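# Screw plastic funnel snugly onto glass vial neck

## Task

Turn the plastic funnel onto the neck of the glass vial (which sits in a holder) until it is fully seated and snug, and finish with the vial upright and the funnel attached. Crushing the glass with a hard grip or push, or letting it drop more than a few centimetres, breaks it and fails the job.

## Robot and tools

Robot: two UR12e-type arms, left_arm and right_arm, each with a Robotiq 140 mm two-finger gripper whose fingers can fold. Each arm rides its own carriage on one shared floor track: left_rail carries left_arm and is always the +y one, right_rail carries right_arm. These names do not match image sides.

Scene frame: fixed to the table, metres. Table top is z = 0, +z up, +x the direction the arms face, +y to their left. The track lies along y at x = 0 (y = 0 mid-track); the table starts at x = 0.17. An arm base sits at x = 0, y = its carriage position_m, z = 0.04. Gripper frame: fingers point along its +z, close along its y; end_effector_position is the point between closed pads, fingertips about 33 mm past it (9 mm when fully open). A camera block sticks out about 10 cm toward gripper +x.

execute_actions(actions, cameras): runs actions in sequence. An action may hold "rows", "steps", "until" and device keys (left_rail, right_rail). rows: up to 15 rows, one per control step (1/30 s). Each row is one list of 18 numbers in [-1, 1] covering both arms: left dx, dy, dz, rx, ry, rz, left gripper position, force_limit, speed, then the same nine for the right. dx..rz are an offset, not a pose: measured from that arm's Hand target at the action's start, in the Hand target's own axes; 1.0 = 0.6 m or 180 degrees; rx, ry, rz form one rotation vector. Every row counts from that same start, not from the previous row, and a repeated offset in a new action moves further. All zeros re-commands the current Hand target. steps: 1 to 450, at least one per row, default 15; after the last row the arm keeps heading to that row's target. until: ends an action early on rail conditions, e.g. {"left_rail": {"position_status": ["!=", "moving"]}} or {"all": {"status": "ended"}}; numbers need a comparison (=, !=, <, <=, >, >=). An empty actions list just reports state and images.

Gripper numbers: position +1 fully open (140 mm), pads meet near -0.8, -1 closes until stopped. force_limit -1 to +1 sets squeeze (about 14 N at -1 up to 58 N at +1 at slow close); speed -1 to +1 is closing rate (30 to 250 mm/s), and faster closes grip much harder. For glass, close slowly with a low force_limit. To keep a gripper unchanged, resend the last three numbers; 0 is itself a command. Grip near fingertips; nearer the palm the fingers fold and hold unpredictably; tips pushed on a surface fold.

move(target, speed, blend, stop_force, zero, blocking, cameras): straight-line path for each arm. target is one 18-number row (same layout, offsets from each Hand target) or up to 15 rows, all counted from those same Hand targets. speed: m/s, 0.002 to 0.5, default 0.25 (turns up to twice that in rad/s). blend: corner rounding in m. stop_force: 4 to 80 N, one for both arms; ends an arm's path when its wrist senses that much push against its travel; unreliable for a turning gripper, and omit it when backing off a contact. zero: re-zero before the move (default true). blocking=false returns after 0.5 s; then rows and moves are refused until wait or stop. The result adds a "move:" line (done, off_target, moving, held, fault) plus limits (paced = clipped, held = steps withheld). Keep the same finger numbers in every row of a list.

wait(seconds 0 to 10); stop() brakes a running move; zoom_image(camera, region [x0,y0,x1,y1], max 504x504) on cam_high, cam_low, cam_close (504x504), cam_left_wrist, cam_right_wrist (672x504); zero_wrist_force(arm); read_manual(section); finished_scene(scene 1 or 2).

Rails: send {"left_rail": {"position_m": x}} (left -0.8 to 1.5, right -1.5 to 0.8), optional speed_m_s 0.01 to 1 and acceleration_factor 0.1 to 1, then an action with until position_status != moving. Carriages must stay about 0.78 m apart. Statuses: moving, done, contact_stop, time_out, stopped, stopped_with_arm, stopped_for_other_arm, stopped_for_other_carriage; position_answer taken or not_taken. Let a carriage arrive before aiming its arm at scene points.

Results: end_effector_position (m), quat wxyz, velocities, Hand target (base for the next offsets), Tool commands, Joint positions/velocities (rail, shoulder pan, shoulder lift, elbow, wrist 1-3), joint torques, Motor temperatures, Wrist force/torque in gripper axes plus a peak line, and object_status (0 moving, 1 blocked opening, 2 blocked closing = holding, 3 reached position/pads met). position_measured is in counts: 3 open, 75 ≈ 100 mm, 139 ≈ 60 mm, 200 ≈ 20 mm, 230 pads meet.

Limits and cautions: each step clips the command to 150 mm and 16 degrees from the measured pose. Joint contact torque over its limit or about 150 N outside force stops the arm for 10 s. Motors near 85 °C lock the arm. Ramp rows gradually (about 0.01 more per row); sudden starts shake parts loose. Screwing means turning about the gripper's own axis in moderate wrist turns, releasing and regripping rather than forcing; stop when resistance rises, since excess twist on a stiff part costs. Never squeeze or press the vial hard, never let it fall or tip, keep nothing off the table, avoid arm-to-arm contact, and release only when the vial stands upright and still.

Each tool is called after "Emit:" in YAML: its name, and indented under it one key for each argument.

## Session

Emit:
execute_actions:
  actions: []

Scene clock: 0.00 s.
left_arm: end_effector_position=(+0.3563, +0.4786, +0.5790) position_measured=3 object_status=3 end_effector_quat_wxyz=(+0.000, +0.000, +1.000, +0.000) | right_arm: end_effector_position=(+0.3563, -0.3214, +0.5790) position_measured=3 object_status=3 end_effector_quat_wxyz=(+0.000, +0.000, +1.000, +0.000)
Joint positions: left_arm=[0.4 -0.28 -2.157 1.821 -1.235 -1.571 -0.281] | right_arm=[-0.4 -0.28 -2.157 1.821 -1.235 -1.571 -0.281]
Joint velocities: within noise
Joint torques (N m): no reading
Motor temperatures (°C): left_arm=[32 34 36 36 38 37] | right_arm=[33 30 35 39 36 39]
Wrist force (N): no reading
Wrist torque (N m): no reading
Wrist force, peak (N): no reading
Hand target: left_arm +0.3563, +0.4786, +0.5790; +0.000, +0.000, +1.000, +0.000 | right_arm +0.3563, -0.3214, +0.5790; +0.000, +0.000, +1.000, +0.000
Tool commands: left_gripper/position=+1.0 left_gripper/force_limit=+1.0 left_gripper/speed=+1.0 right_gripper/position=+1.0 right_gripper/force_limit=+1.0 right_gripper/speed=+1.0
left_rail: position_m=0.400 position_status=done
right_rail: position_m=-0.400 position_status=done

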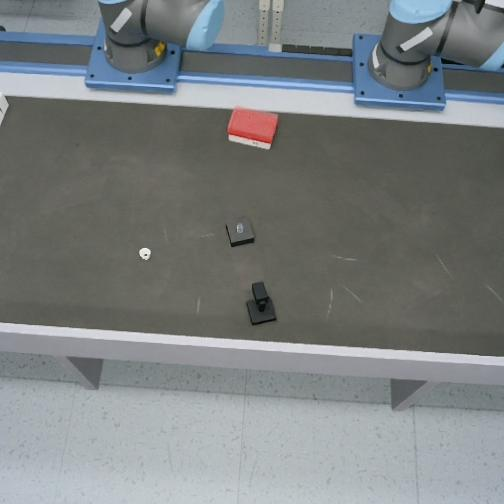

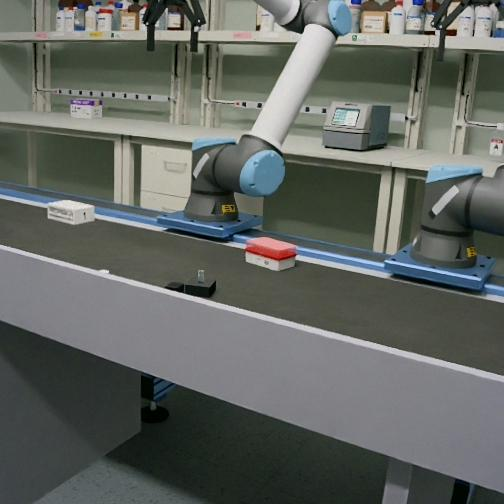

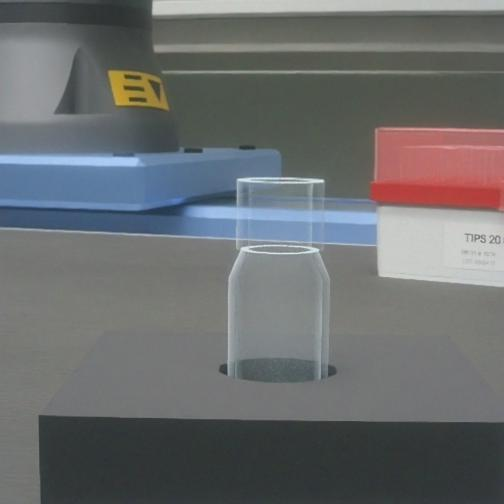

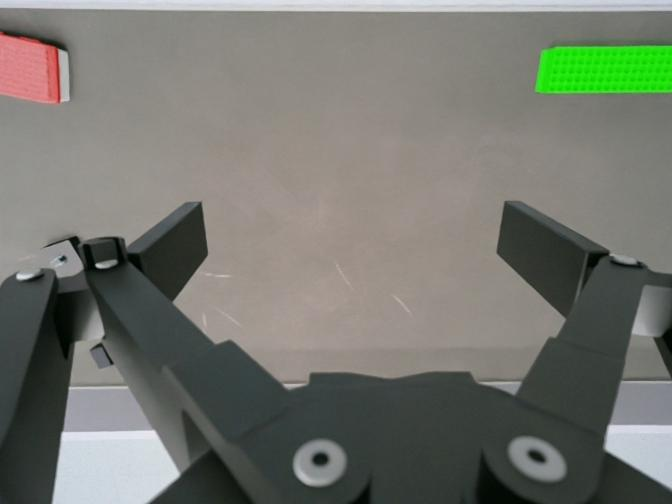

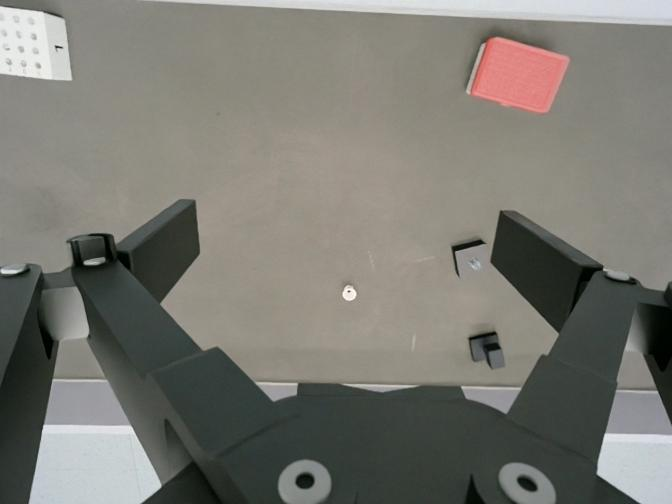

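Emit:
zoom_image:
  camera: "cam_right_wrist"
  region: [310, 220, 510, 380]

Emit:
zoom_image:
  camera: "cam_high"
  region: [120, 205, 300, 335]

Emit:
zoom_image:
  camera: "cam_low"
  region: [80, 240, 240, 320]

Scaled by 2.520 from the camera's 672x504 image, which has a finer 960x720 frame.

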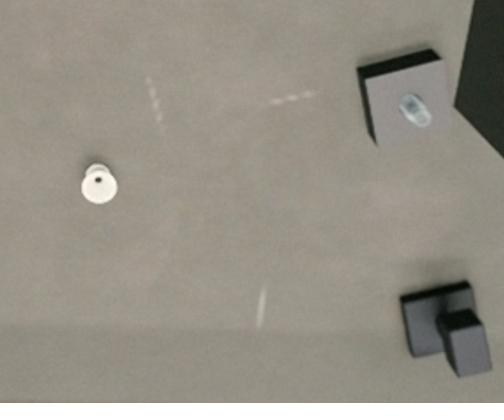

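Scaled by 2.800 from the camera's 504x504 image, which has a finer 720x720 frame.

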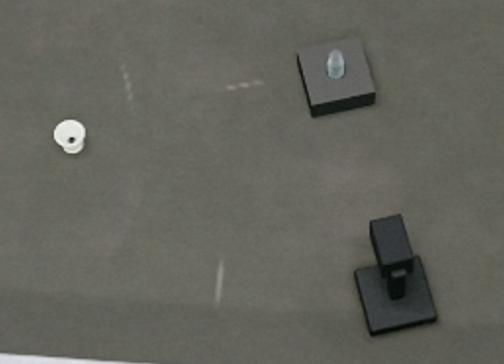

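Scaled by 3.150 from the camera's 504x504 image, which has a finer 720x720 frame.

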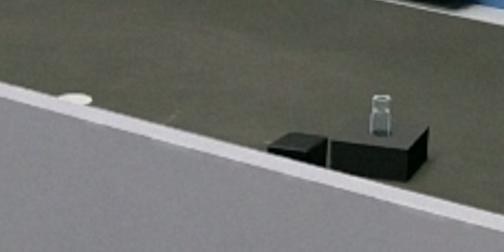

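Emit:
move:
  target: [0,0,0,0,0,0,1,-1,-1,-0.4,0,0.43,0,0,0,0.3,-1,0]
  cameras: ["cam_high","cam_right_wrist"]

Emit:
zoom_image:
  camera: "cam_right_wrist"
  region: [200, 100, 600, 400]

Scene clock: 4.40 s.
left_arm: end_effector_position=(+0.3563, +0.4786, +0.5790) position_measured=3 object_status=3 end_effector_quat_wxyz=(+0.000, +0.000, +1.000, +0.000) | right_arm: end_effector_position=(+0.5963, -0.3214, +0.3211) position_measured=91 object_status=3 end_effector_quat_wxyz=(+0.000, +0.000, +1.000, +0.000)
Joint positions: left_arm=[0.4 -0.28 -2.157 1.821 -1.235 -1.571 -0.281] | right_arm=[-0.4 -0.163 -1.721 2.013 -1.864 -1.571 -0.163]
Joint velocities: within noise
Joint torques (N m): left_arm=[0.07 3.14 -43.57 -4.38 -0.28 -0.65] | right_arm=[7.33 -25.63 -53.08 -8.09 -2.86 2.95]
Motor temperatures (°C): left_arm=[32 34 36 36 38 37] | right_arm=[33 30 35 39 36 39]
Wrist force (N): left_arm=[-0.4 -0.1 0.2] | right_arm=[0.2 -0.4 0.3]
Wrist torque (N m): left_arm=[-0.03 0.09 0.00] | right_arm=[-0.15 -0.03 0.01]
Wrist force, peak (N): left_arm=[0.6 -0.6 0.1] | right_arm=[-1.2 -0.3 2.9]
Hand target: left_arm +0.3563, +0.4786, +0.5790; +0.000, +0.000, +1.000, +0.000 | right_arm +0.5964, -0.3214, +0.3210; +0.000, +0.000, +1.000, +0.000
Off the commanded pose: left_arm 0.000 m, 0 deg | right_arm 0.000 m, 0 deg.
left_rail: position_m=0.400 position_status=done
right_rail: position_m=-0.400 position_status=done
move: done
Images, in order (width x height): cam_high 504x504, cam_right_wrist 672x504.

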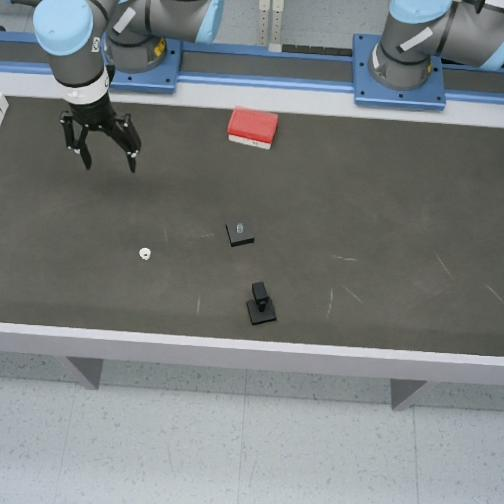

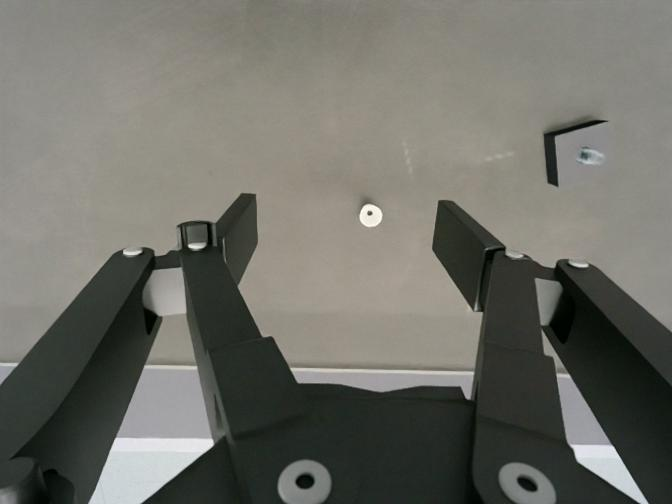

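Scaled by 1.260 from the camera's 672x504 image, which has a finer 960x720 frame.

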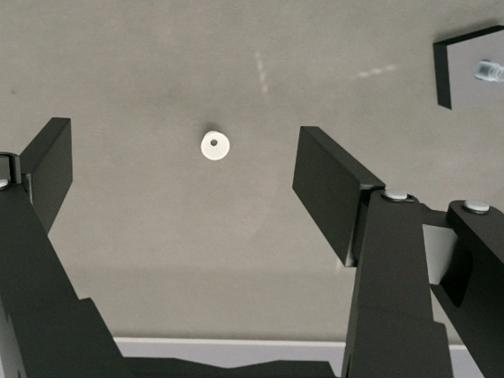

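Emit:
move:
  target: [0,0,0,0,0,0,1,-1,-1,-0.09,0.043,0.25,0,0,0,0.3,-1,0]
  cameras: ["cam_high","cam_low","cam_right_wrist"]

Emit:
zoom_image:
  camera: "cam_right_wrist"
  region: [220, 80, 500, 290]

Emit:
zoom_image:
  camera: "cam_low"
  region: [30, 180, 210, 315]

Scene clock: 8.07 s.
left_arm: end_effector_position=(+0.3563, +0.4786, +0.5790) position_measured=3 object_status=3 end_effector_quat_wxyz=(+0.000, +0.000, +1.000, +0.000) | right_arm: end_effector_position=(+0.6503, -0.2956, +0.1711) position_measured=91 object_status=3 end_effector_quat_wxyz=(+0.000, +0.000, +1.000, +0.000)
Joint positions: left_arm=[0.4 -0.28 -2.157 1.821 -1.235 -1.571 -0.28] | right_arm=[-0.4 -0.108 -1.502 2.097 -2.166 -1.571 -0.108]
Joint velocities: within noise
Joint torques (N m): left_arm=[0.02 5.94 -40.64 -3.69 -0.58 -0.45] | right_arm=[7.24 -37.64 -46.88 -8.28 -2.85 2.99]
Motor temperatures (°C): left_arm=[32 34 36 36 38 37] | right_arm=[33 30 35 39 36 39]
Wrist force (N): left_arm=[0.0 0.1 0.0] | right_arm=[-0.2 -0.5 0.7]
Wrist torque (N m): left_arm=[0.02 0.00 0.00] | right_arm=[-0.14 0.03 0.03]
Wrist force, peak (N): left_arm=[0.8 0.4 0.4] | right_arm=[-0.5 0.2 2.7]
Hand target: left_arm +0.3563, +0.4786, +0.5790; +0.000, +0.000, +1.000, +0.000 | right_arm +0.6504, -0.2956, +0.1710; +0.000, +0.000, +1.000, +0.000
Off the commanded pose: left_arm 0.000 m, 0 deg | right_arm 0.000 m, 0 deg.
left_rail: position_m=0.400 position_status=done
right_rail: position_m=-0.400 position_status=done
move: done
Images, in order (width x height): cam_high 504x504, cam_low 504x504, cam_right_wrist 672x504.

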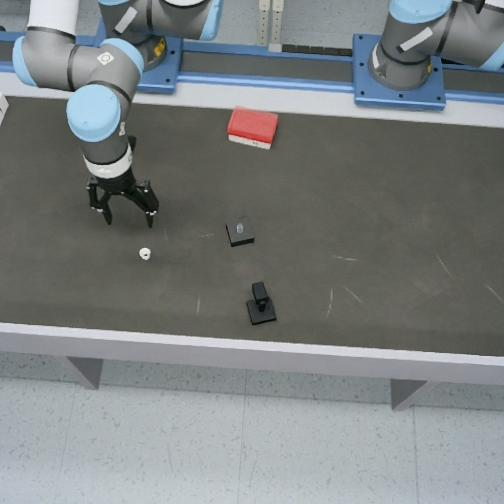

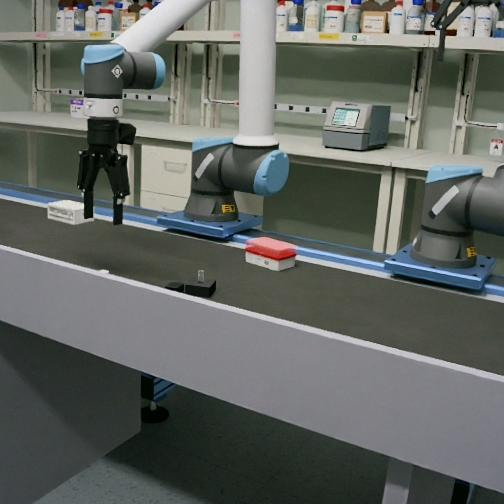

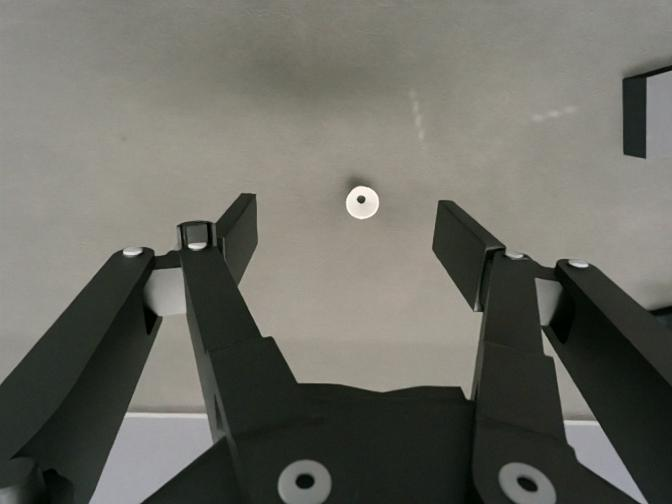

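Scaled by 1.800 from the camera's 672x504 image, which has a finer 960x720 frame.

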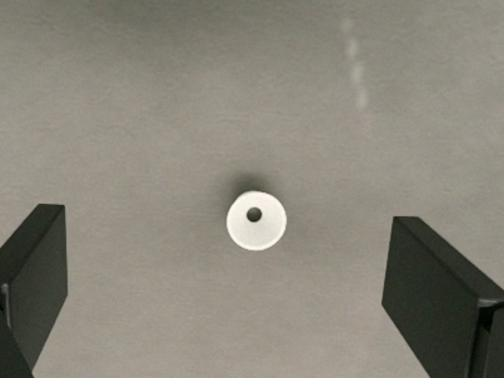

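Scaled by 2.800 from the camera's 504x504 image, which has a finer 720x720 frame.

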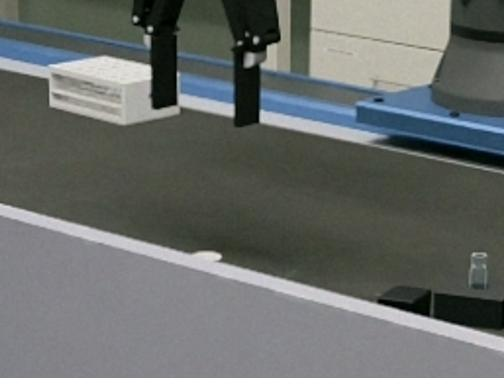

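Emit:
move:
  target: [0,0,0,0,0,0,1,-1,-1,-0.029,0.0225,0.13,0,0,0,0.3,-1,0]
  cameras: ["cam_low","cam_right_wrist"]

Emit:
zoom_image:
  camera: "cam_right_wrist"
  region: [220, 80, 500, 290]

Emit:
zoom_image:
  camera: "cam_low"
  region: [70, 220, 150, 280]

Scene clock: 10.27 s.
left_arm: end_effector_position=(+0.3563, +0.4786, +0.5790) position_measured=3 object_status=3 end_effector_quat_wxyz=(+0.000, +0.000, +1.000, +0.000) | right_arm: end_effector_position=(+0.6677, -0.2821, +0.0931) position_measured=91 object_status=3 end_effector_quat_wxyz=(+0.000, +0.000, +1.000, +0.000)
Joint positions: left_arm=[0.4 -0.28 -2.157 1.821 -1.235 -1.571 -0.281] | right_arm=[-0.4 -0.085 -1.38 2.127 -2.319 -1.571 -0.085]
Joint velocities: within noise
Joint torques (N m): left_arm=[1.07 4.8 -40.13 -3.59 -0.4 -0.4] | right_arm=[8.35 -46.89 -42.55 -7.78 0.09 3]
Motor temperatures (°C): left_arm=[32 34 36 36 38 37] | right_arm=[33 30 35 39 36 39]
Wrist force (N): left_arm=[0.2 -0.1 0.5] | right_arm=[-0.1 -0.6 0.2]
Wrist torque (N m): left_arm=[-0.02 -0.04 0.00] | right_arm=[-0.17 0.03 0.00]
Wrist force, peak (N): left_arm=[-0.1 -0.5 0.6] | right_arm=[-0.1 -0.4 2.5]
Hand target: left_arm +0.3563, +0.4786, +0.5790; +0.000, +0.000, +1.000, +0.000 | right_arm +0.6678, -0.2821, +0.0930; +0.000, +0.000, +1.000, +0.000
Off the commanded pose: left_arm 0.000 m, 0 deg | right_arm 0.000 m, 0 deg.
left_rail: position_m=0.400 position_status=done
right_rail: position_m=-0.400 position_status=done
move: done
Images, in order (width x height): cam_low 504x504, cam_right_wrist 672x504.

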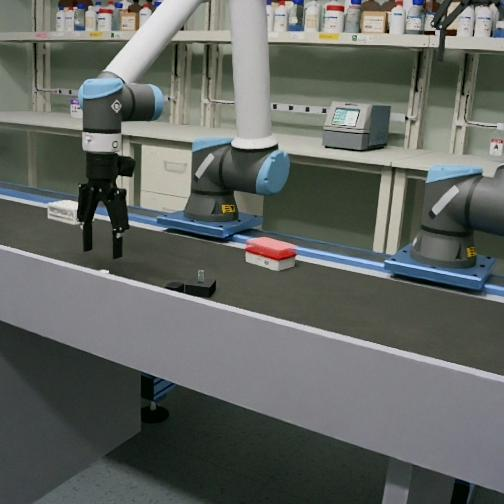

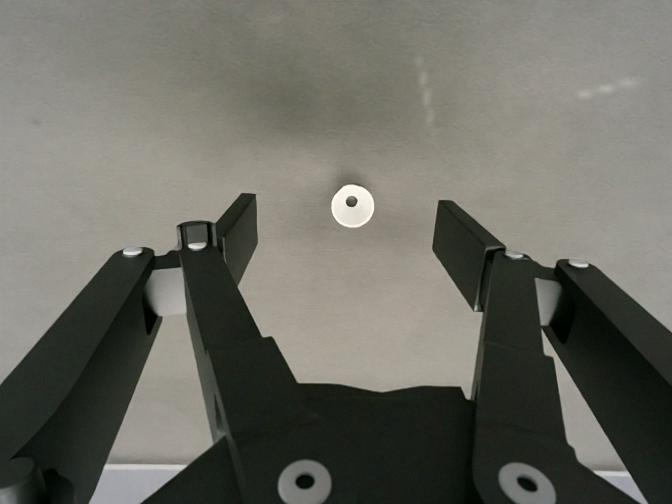

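Scaled by 1.800 from the camera's 672x504 image, which has a finer 960x720 frame.

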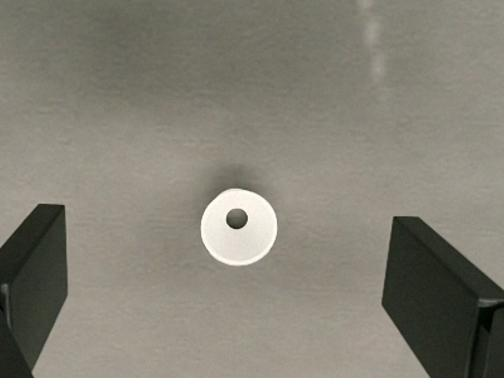

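Scaled by 6.300 from the camera's 504x504 image, which has a finer 720x720 frame.

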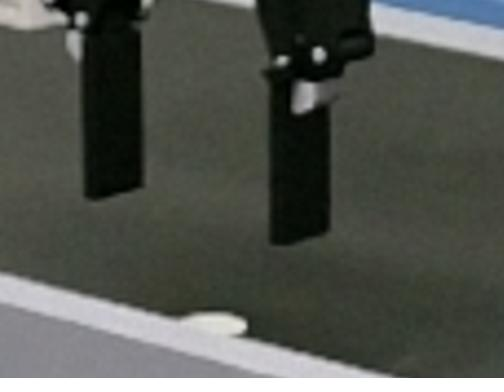

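Emit:
move:
  target: [0,0,0,0,0,0,1,-1,-1,-0.0033,0.008,0.055,0,0,0,-0.2,-1,0]
  cameras: ["cam_low","cam_right_wrist"]

Emit:
zoom_image:
  camera: "cam_right_wrist"
  region: [240, 130, 450, 290]

Emit:
zoom_image:
  camera: "cam_low"
  region: [70, 220, 150, 280]

Scene clock: 12.53 s.
left_arm: end_effector_position=(+0.3563, +0.4786, +0.5790) position_measured=3 object_status=3 end_effector_quat_wxyz=(+0.000, +0.000, +1.000, +0.000) | right_arm: end_effector_position=(+0.6698, -0.2773, +0.0601) position_measured=154 object_status=3 end_effector_quat_wxyz=(+0.000, +0.000, +1.000, +0.000)
Joint positions: left_arm=[0.4 -0.28 -2.157 1.821 -1.235 -1.571 -0.28] | right_arm=[-0.4 -0.078 -1.331 2.144 -2.384 -1.571 -0.078]
Joint velocities: within noise
Joint torques (N m): left_arm=[1.2 5.69 -38.62 -3.46 -0.36 -0.48] | right_arm=[8.47 -48.13 -27.29 -7.97 -1.88 2.97]
Motor temperatures (°C): left_arm=[32 34 36 36 38 37] | right_arm=[33 30 35 39 36 39]
Wrist force (N): left_arm=[0.0 -0.3 0.5] | right_arm=[0.0 -0.1 0.0]
Wrist torque (N m): left_arm=[-0.06 -0.01 -0.01] | right_arm=[-0.05 0.00 0.01]
Wrist force, peak (N): left_arm=[0.1 -0.1 0.7] | right_arm=[0.2 -0.4 1.3]
Hand target: left_arm +0.3563, +0.4786, +0.5790; +0.000, +0.000, +1.000, +0.000 | right_arm +0.6698, -0.2773, +0.0600; +0.000, +0.000, +1.000, +0.000
Off the commanded pose: left_arm 0.000 m, 0 deg | right_arm 0.000 m, 0 deg.
left_rail: position_m=0.400 position_status=done
right_rail: position_m=-0.400 position_status=done
move: done
Images, in order (width x height): cam_low 504x504, cam_right_wrist 672x504.

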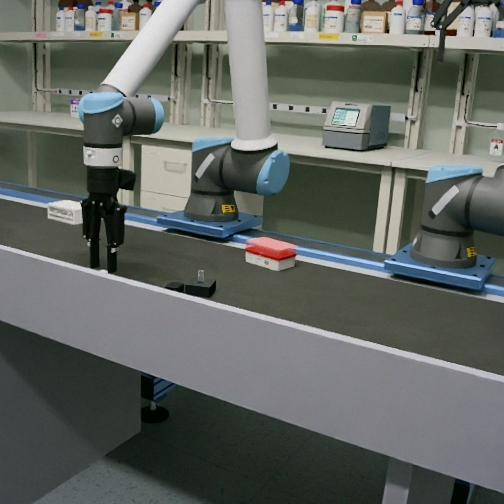

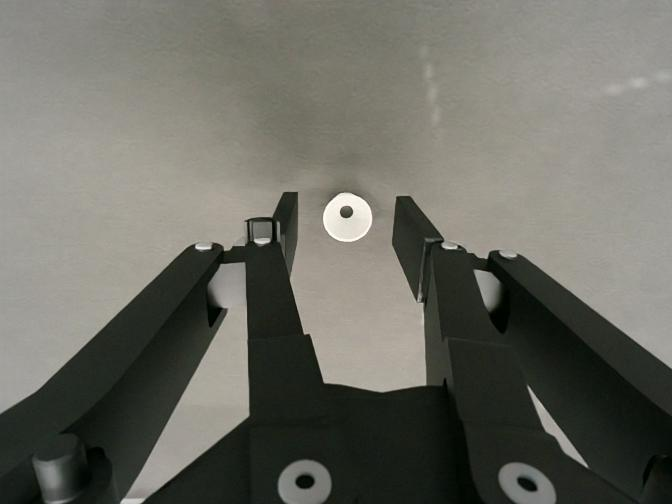

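Scaled by 2.400 from the camera's 672x504 image, which has a finer 960x720 frame.

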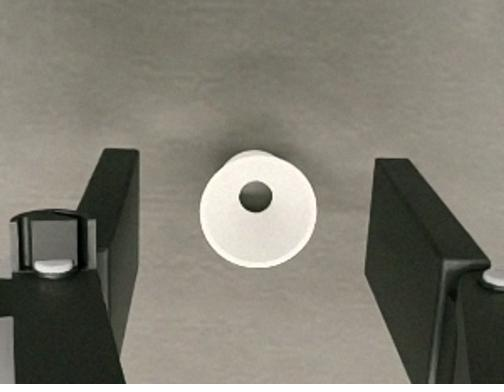

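Scaled by 6.300 from the camera's 504x504 image, which has a finer 720x720 frame.

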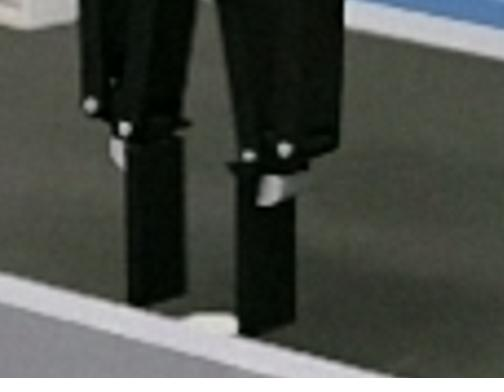

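Emit:
move:
  target:
    - [0,0,0,0,0,0,1,-1,-1,-0.003,0,0.03,0,0,0,-0.2,-0.3,-1]
    - [0,0,0,0,0,0,1,-1,-1,-0.003,0,0.03,0,0,0,-1,-0.3,-1]
  cameras: ["cam_low","cam_right_wrist"]

Emit:
zoom_image:
  camera: "cam_right_wrist"
  region: [240, 130, 450, 290]

Emit:
zoom_image:
  camera: "cam_low"
  region: [70, 220, 150, 280]

Scene clock: 17.13 s.
left_arm: end_effector_position=(+0.3563, +0.4786, +0.5790) position_measured=3 object_status=3 end_effector_quat_wxyz=(+0.000, +0.000, +1.000, +0.000) | right_arm: end_effector_position=(+0.6716, -0.2773, +0.0420) position_measured=194 object_status=0 end_effector_quat_wxyz=(+0.000, +0.000, +1.000, +0.000)
Joint positions: left_arm=[0.4 -0.28 -2.157 1.821 -1.235 -1.571 -0.281] | right_arm=[-0.4 -0.077 -1.302 2.151 -2.42 -1.571 -0.077]
Joint velocities: within noise
Joint torques (N m): left_arm=[1.33 7.77 -38.28 -3.65 -0.21 -0.52] | right_arm=[6.55 -52.69 -28.27 -6.54 -2.78 3.02]
Motor temperatures (°C): left_arm=[32 34 36 36 38 37] | right_arm=[33 30 35 39 36 39]
Wrist force (N): left_arm=[-0.1 0.2 0.4] | right_arm=[0.4 0.0 -4.1]
Wrist torque (N m): left_arm=[0.04 0.03 -0.01] | right_arm=[-0.01 -0.03 0.03]
Wrist force, peak (N): left_arm=[0.8 -0.3 0.3] | right_arm=[0.4 0.0 -4.1]
Hand target: left_arm +0.3563, +0.4786, +0.5790; +0.000, +0.000, +1.000, +0.000 | right_arm +0.6716, -0.2773, +0.0420; +0.000, +0.000, +1.000, +0.000
Off the commanded pose: left_arm 0.000 m, 0 deg | right_arm 0.000 m, 0 deg.
left_rail: position_m=0.400 position_status=done
right_rail: position_m=-0.400 position_status=done
move: done
Images, in order (width x height): cam_low 504x504, cam_right_wrist 672x504.

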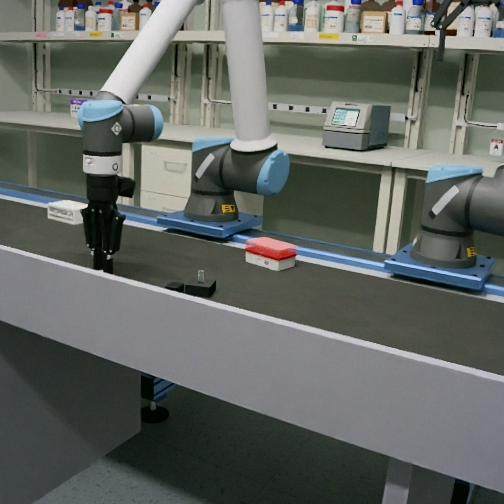

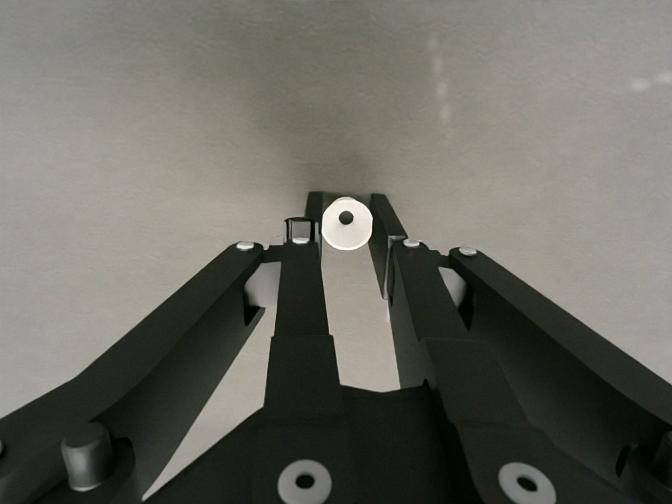

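Scaled by 2.400 from the camera's 672x504 image, which has a finer 960x720 frame.

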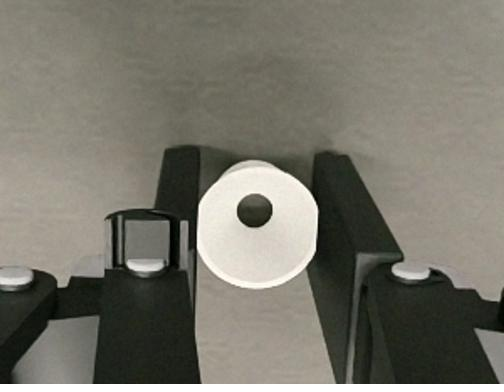

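Scaled by 6.300 from the camera's 504x504 image, which has a finer 720x720 frame.

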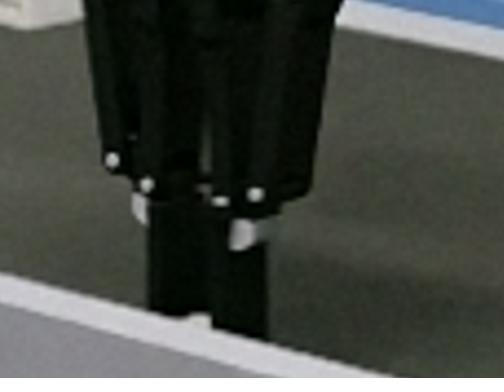

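Emit:
wait:
  seconds: 1
  cameras: []

Emit:
move:
  target: [0,0,0,0,0,0,1,-1,-1,0,0,-0.02,0,0,0,-1,-0.3,-1]
  speed: 0.03
  cameras: ["cam_low","cam_right_wrist"]

Emit:
zoom_image:
  camera: "cam_right_wrist"
  region: [240, 130, 450, 290]

Emit:
zoom_image:
  camera: "cam_low"
  region: [70, 220, 150, 280]

Scene clock: 18.97 s.
left_arm: end_effector_position=(+0.3563, +0.4786, +0.5790) position_measured=3 object_status=3 end_effector_quat_wxyz=(+0.000, +0.000, +1.000, +0.000) | right_arm: end_effector_position=(+0.6716, -0.2773, +0.0420) position_measured=194 object_status=2 end_effector_quat_wxyz=(+0.000, +0.000, +1.000, +0.000)
Joint positions: left_arm=[0.4 -0.28 -2.157 1.821 -1.235 -1.571 -0.28] | right_arm=[-0.4 -0.077 -1.302 2.151 -2.42 -1.571 -0.077]
Joint velocities: within noise
Joint torques (N m): left_arm=[-0.57 10.54 -36.74 -3.67 -0.07 -0.44] | right_arm=[4.31 -50.76 -30.42 -5.61 -2.87 2.87]
Motor temperatures (°C): left_arm=[32 34 36 36 38 37] | right_arm=[33 30 35 39 36 39]
Wrist force (N): left_arm=[-0.1 0.2 0.2] | right_arm=[1.0 -0.3 -3.8]
Wrist torque (N m): left_arm=[0.06 0.02 0.00] | right_arm=[-0.09 -0.17 0.02]
Wrist force, peak (N): left_arm=[0.0 -0.6 0.8] | right_arm=[1.0 -0.1 -4.2]
Hand target: left_arm +0.3563, +0.4786, +0.5790; +0.000, +0.000, +1.000, +0.000 | right_arm +0.6716, -0.2773, +0.0420; +0.000, +0.000, +1.000, +0.000
Tool commands: left_gripper/position=+1.0 left_gripper/force_limit=-1.0 left_gripper/speed=-1.0 right_gripper/position=-1.0 right_gripper/force_limit=-0.3 right_gripper/speed=-1.0
Off the commanded pose: left_arm 0.000 m, 0 deg | right_arm 0.000 m, 0 deg.
left_rail: position_m=0.400 position_status=done
right_rail: position_m=-0.400 position_status=done
wait: 1.00 s; at rest from the start
No camera images: "cameras" was empty.

Scene clock: 19.77 s.
left_arm: end_effector_position=(+0.3563, +0.4786, +0.5790) position_measured=3 object_status=3 end_effector_quat_wxyz=(+0.000, +0.000, +1.000, +0.000) | right_arm: end_effector_position=(+0.6716, -0.2773, +0.0540) position_measured=194 object_status=2 end_effector_quat_wxyz=(+0.000, +0.000, +1.000, +0.000)
Joint positions: left_arm=[0.4 -0.28 -2.157 1.821 -1.235 -1.571 -0.281] | right_arm=[-0.4 -0.077 -1.32 2.144 -2.395 -1.571 -0.077]
Joint velocities: within noise
Joint torques (N m): left_arm=[-0.07 8.31 -37.21 -3.45 -0.16 -0.69] | right_arm=[3.96 -79.02 -40.19 -1.24 -2.9 3.09]
Motor temperatures (°C): left_arm=[32 34 36 36 38 37] | right_arm=[33 30 35 39 36 39]
Wrist force (N): left_arm=[0.0 -0.1 0.2] | right_arm=[0.3 0.0 0.2]
Wrist torque (N m): left_arm=[-0.02 0.00 0.00] | right_arm=[-0.05 -0.06 0.02]
Wrist force, peak (N): left_arm=[0.2 -0.4 0.7] | right_arm=[0.7 0.4 -3.3]
Hand target: left_arm +0.3563, +0.4786, +0.5790; +0.000, +0.000, +1.000, +0.000 | right_arm +0.6716, -0.2773, +0.0540; +0.000, +0.000, +1.000, +0.000
Off the commanded pose: left_arm 0.000 m, 0 deg | right_arm 0.000 m, 0 deg.
left_rail: position_m=0.400 position_status=done
right_rail: position_m=-0.400 position_status=done
move: done
Images, in order (width x height): cam_low 504x504, cam_right_wrist 672x504.

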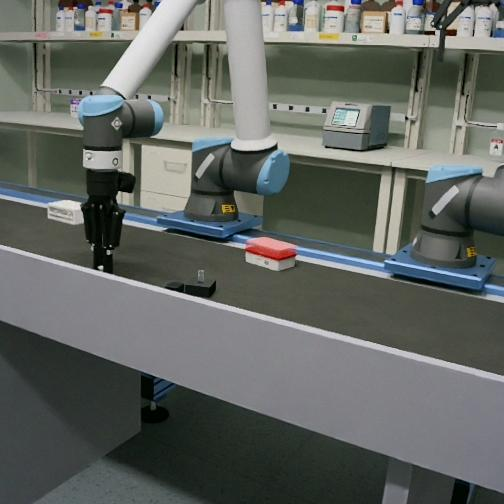

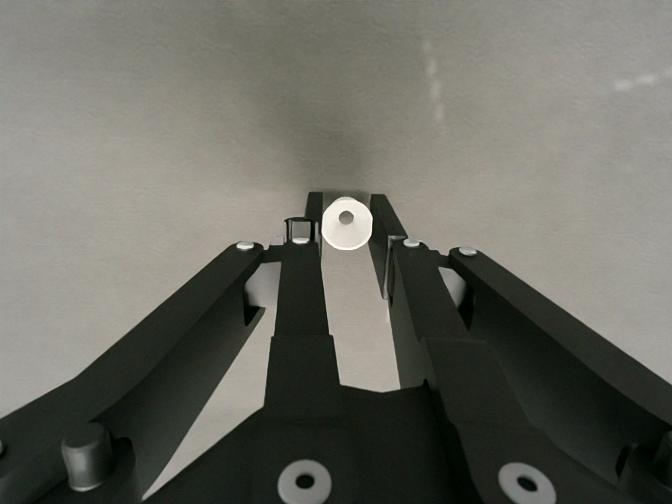

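Scaled by 2.400 from the camera's 672x504 image, which has a finer 960x720 frame.

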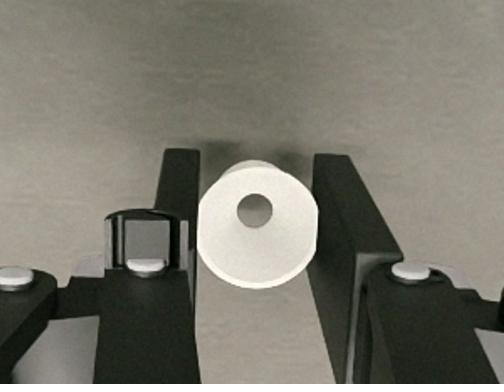

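Scaled by 6.300 from the camera's 504x504 image, which has a finer 720x720 frame.

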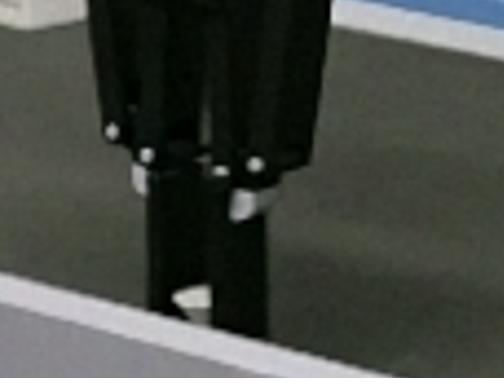

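Emit:
move:
  target:
    - [0,0,0,0,0,0,1,-1,-1,0,0,-0.33,0,0,0,-1,-0.3,-1]
    - [0,0,0,0,0,0,1,-1,-1,0.12,0.33,-0.33,0,0,0,-1,-0.3,-1]
  blend: 0.03
  speed: 0.2

Emit:
zoom_image:
  camera: "cam_right_wrist"
  region: [240, 130, 450, 290]

Scene clock: 24.47 s.
left_arm: end_effector_position=(+0.3563, +0.4786, +0.5790) position_measured=3 object_status=3 end_effector_quat_wxyz=(+0.000, +0.000, +1.000, +0.000) | right_arm: end_effector_position=(+0.5996, -0.0794, +0.2520) position_measured=194 object_status=2 end_effector_quat_wxyz=(+0.000, +0.000, +1.000, +0.000)
Joint positions: left_arm=[0.4 -0.28 -2.157 1.821 -1.235 -1.571 -0.281] | right_arm=[-0.4 0.232 -1.54 1.974 -2.005 -1.571 0.232]
Joint velocities: within noise
Joint torques (N m): left_arm=[-0.12 11.5 -37.46 -3.33 -0.47 -0.42] | right_arm=[8.47 -40.08 -50.13 -1.74 -2.86 3.05]
Motor temperatures (°C): left_arm=[32 34 36 36 38 37] | right_arm=[33 30 35 39 36 39]
Wrist force (N): left_arm=[0.2 -0.2 0.0] | right_arm=[0.0 0.4 0.4]
Wrist torque (N m): left_arm=[-0.05 -0.03 0.00] | right_arm=[0.05 0.02 0.02]
Wrist force, peak (N): left_arm=[-0.1 0.1 0.9] | right_arm=[-0.2 -2.5 0.3]
Hand target: left_arm +0.3563, +0.4786, +0.5790; +0.000, +0.000, +1.000, +0.000 | right_arm +0.5995, -0.0793, +0.2520; +0.000, +0.000, +1.000, +0.000
Off the commanded pose: left_arm 0.000 m, 0 deg | right_arm 0.000 m, 0 deg.
left_rail: position_m=0.400 position_status=done
right_rail: position_m=-0.400 position_status=done
move: done; blend cut to 0 m at target 1

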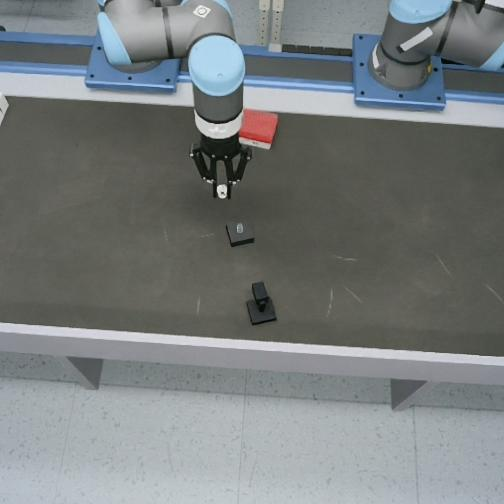

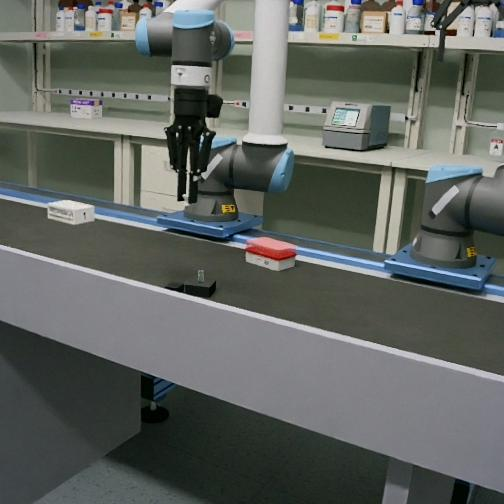

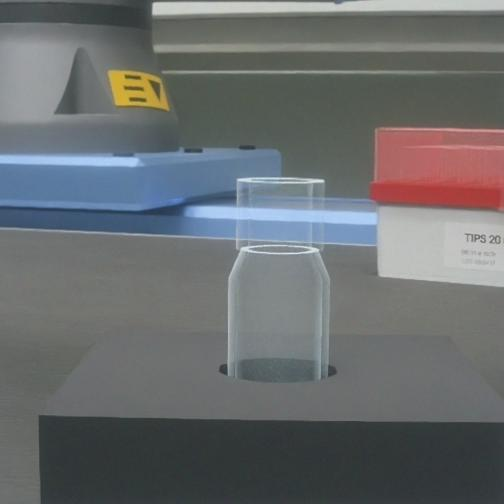

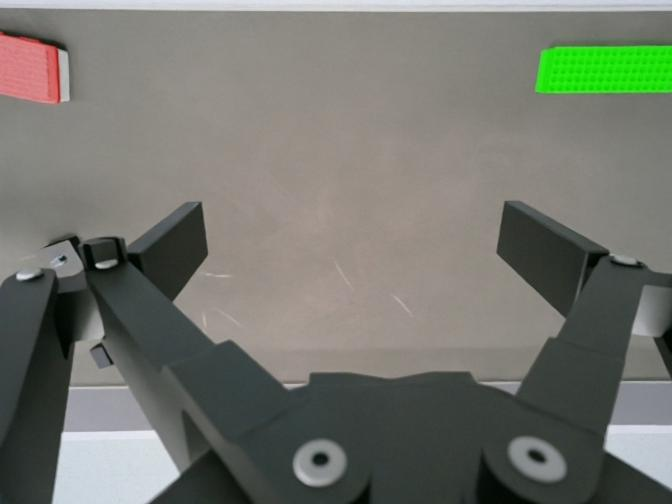

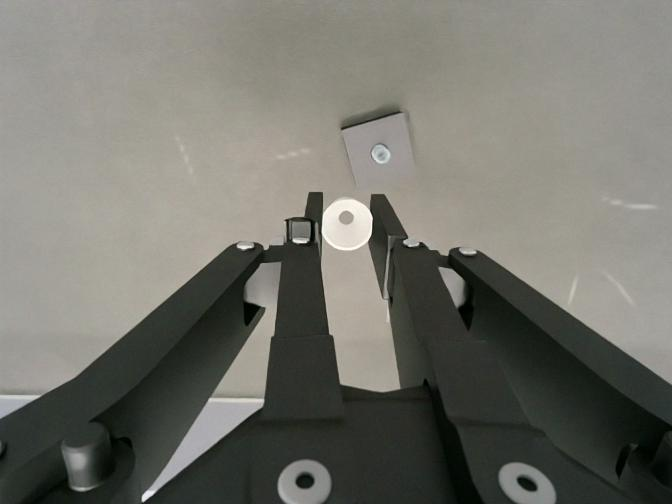

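Scaled by 2.400 from the camera's 672x504 image, which has a finer 960x720 frame.

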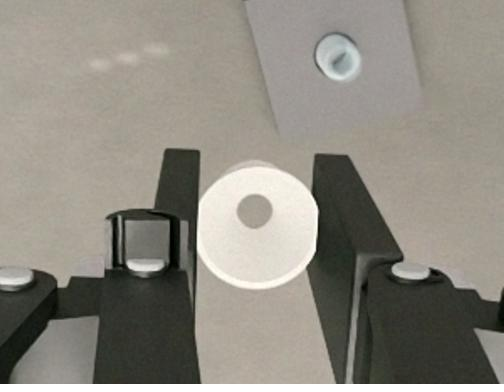

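Emit:
move:
  target: [0,0,0,0,0,0,1,-1,-1,0.021,0.0555,0.12,0,0,0,-1,-0.3,-1]
  speed: 0.15
  cameras: ["cam_low","cam_close","cam_right_wrist"]

Emit:
zoom_image:
  camera: "cam_right_wrist"
  region: [240, 130, 450, 290]

Emit:
zoom_image:
  camera: "cam_low"
  region: [140, 180, 240, 310]

Scene clock: 26.80 s.
left_arm: end_effector_position=(+0.3563, +0.4786, +0.5790) position_measured=3 object_status=3 end_effector_quat_wxyz=(+0.000, +0.000, +1.000, +0.000) | right_arm: end_effector_position=(+0.5870, -0.0460, +0.1801) position_measured=194 object_status=2 end_effector_quat_wxyz=(+0.000, +0.000, +1.000, +0.000)
Joint positions: left_arm=[0.4 -0.28 -2.157 1.821 -1.235 -1.571 -0.281] | right_arm=[-0.4 0.286 -1.468 2.041 -2.143 -1.571 0.286]
Joint velocities: within noise
Joint torques (N m): left_arm=[-0.77 12.37 -36.72 -3.69 -0.54 -0.65] | right_arm=[7.68 -43.2 -34.42 -8.06 -2.01 3.1]
Motor temperatures (°C): left_arm=[32 34 36 36 38 37] | right_arm=[33 30 35 39 36 39]
Wrist force (N): left_arm=[0.0 -0.1 0.2] | right_arm=[0.0 0.4 0.1]
Wrist torque (N m): left_arm=[-0.03 -0.01 -0.01] | right_arm=[0.06 -0.01 0.02]
Wrist force, peak (N): left_arm=[0.3 -0.1 0.8] | right_arm=[0.1 1.0 2.2]
Hand target: left_arm +0.3563, +0.4786, +0.5790; +0.000, +0.000, +1.000, +0.000 | right_arm +0.5870, -0.0460, +0.1800; +0.000, +0.000, +1.000, +0.000
Off the commanded pose: left_arm 0.000 m, 0 deg | right_arm 0.000 m, 0 deg.
left_rail: position_m=0.400 position_status=done
right_rail: position_m=-0.400 position_status=done
move: done
Images, in order (width x height): cam_low 504x504, cam_close 504x504, cam_right_wrist 672x504.

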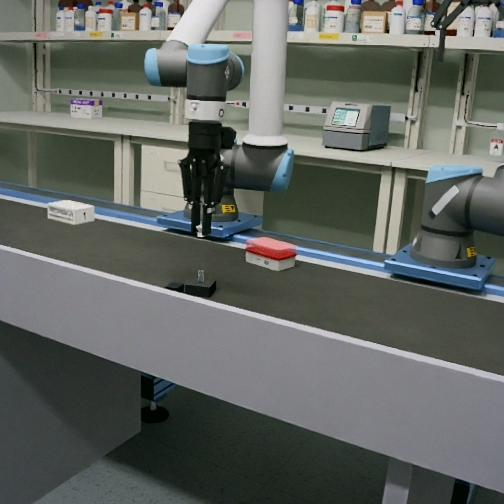

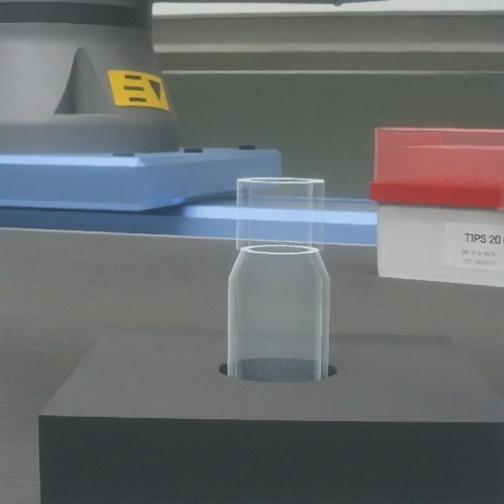

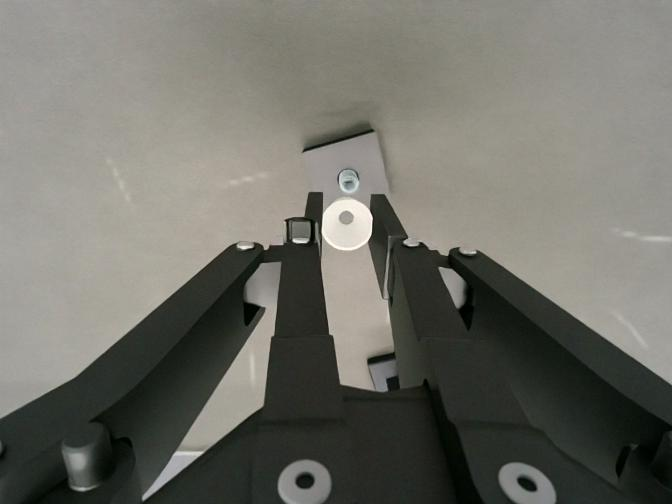

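Scaled by 2.400 from the camera's 672x504 image, which has a finer 960x720 frame.

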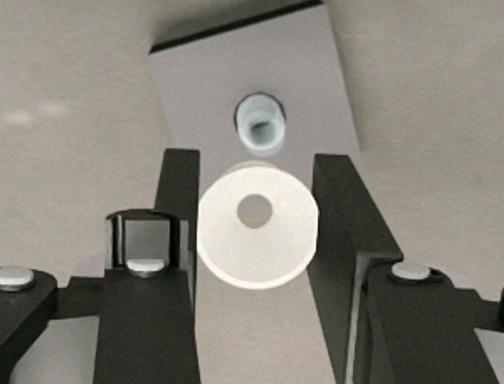

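Scaled by 3.877 from the camera's 504x504 image, which has a finer 720x720 frame.

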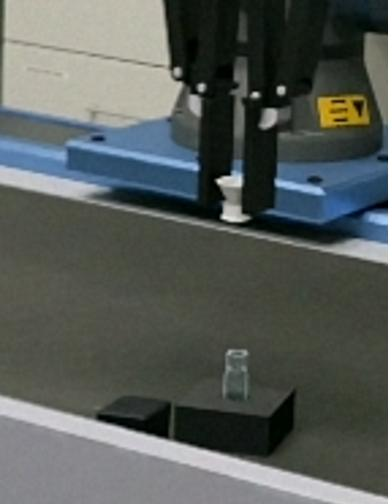

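Emit:
move:
  target: [0,0,0,0,0,0,1,-1,-1,0.003,0.008,0.09,0,0,0,-1,-0.3,-1]
  speed: 0.1
  cameras: ["cam_low","cam_close","cam_right_wrist"]

Emit:
zoom_image:
  camera: "cam_right_wrist"
  region: [240, 130, 450, 290]

Emit:
zoom_image:
  camera: "cam_low"
  region: [150, 210, 230, 310]

Scene clock: 29.73 s.
left_arm: end_effector_position=(+0.3563, +0.4786, +0.5790) position_measured=3 object_status=3 end_effector_quat_wxyz=(+0.000, +0.000, +1.000, +0.000) | right_arm: end_effector_position=(+0.5852, -0.0412, +0.1261) position_measured=194 object_status=2 end_effector_quat_wxyz=(+0.000, +0.000, +1.000, +0.000)
Joint positions: left_arm=[0.4 -0.28 -2.157 1.821 -1.235 -1.571 -0.281] | right_arm=[-0.4 0.293 -1.408 2.087 -2.249 -1.571 0.293]
Joint velocities: within noise
Joint torques (N m): left_arm=[1.15 13.55 -36.64 -3.45 -0.71 -0.56] | right_arm=[7.13 -46 -31.6 -7.38 -2.07 3]
Motor temperatures (°C): left_arm=[32 34 36 36 38 37] | right_arm=[33 30 35 39 36 39]
Wrist force (N): left_arm=[0.2 0.1 0.5] | right_arm=[-0.2 -0.5 0.2]
Wrist torque (N m): left_arm=[0.03 -0.03 0.00] | right_arm=[-0.13 0.07 0.02]
Wrist force, peak (N): left_arm=[0.5 0.2 0.6] | right_arm=[-0.1 -0.6 -1.3]
Hand target: left_arm +0.3563, +0.4786, +0.5790; +0.000, +0.000, +1.000, +0.000 | right_arm +0.5852, -0.0412, +0.1260; +0.000, +0.000, +1.000, +0.000
Off the commanded pose: left_arm 0.000 m, 0 deg | right_arm 0.000 m, 0 deg.
left_rail: position_m=0.400 position_status=done
right_rail: position_m=-0.400 position_status=done
move: done
Images, in order (width x height): cam_low 504x504, cam_close 504x504, cam_right_wrist 672x504.

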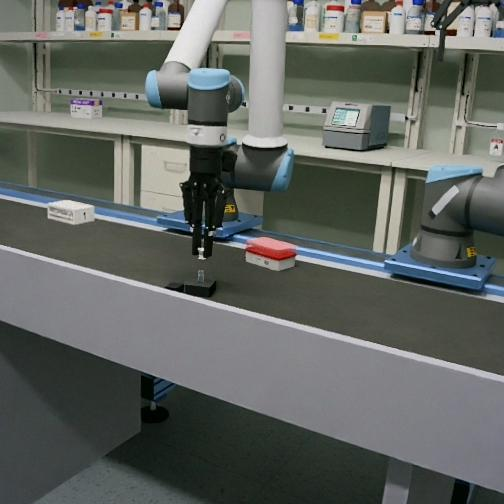

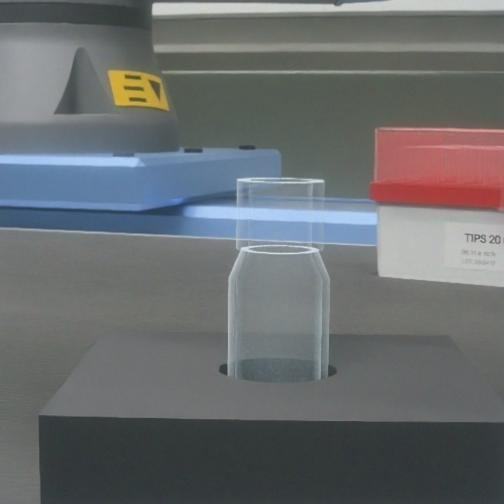

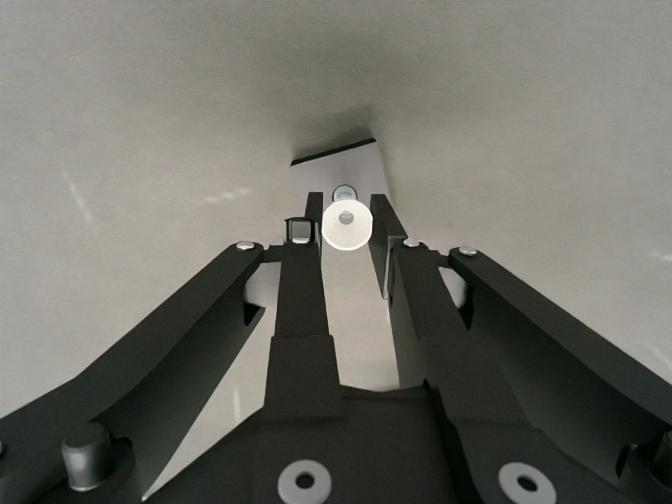

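Scaled by 2.400 from the camera's 672x504 image, which has a finer 960x720 frame.

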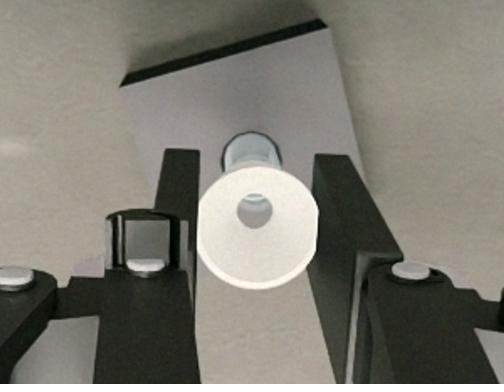

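Scaled by 5.040 from the camera's 504x504 image, which has a finer 720x720 frame.

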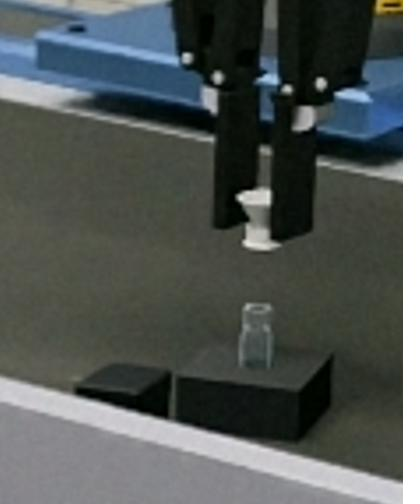

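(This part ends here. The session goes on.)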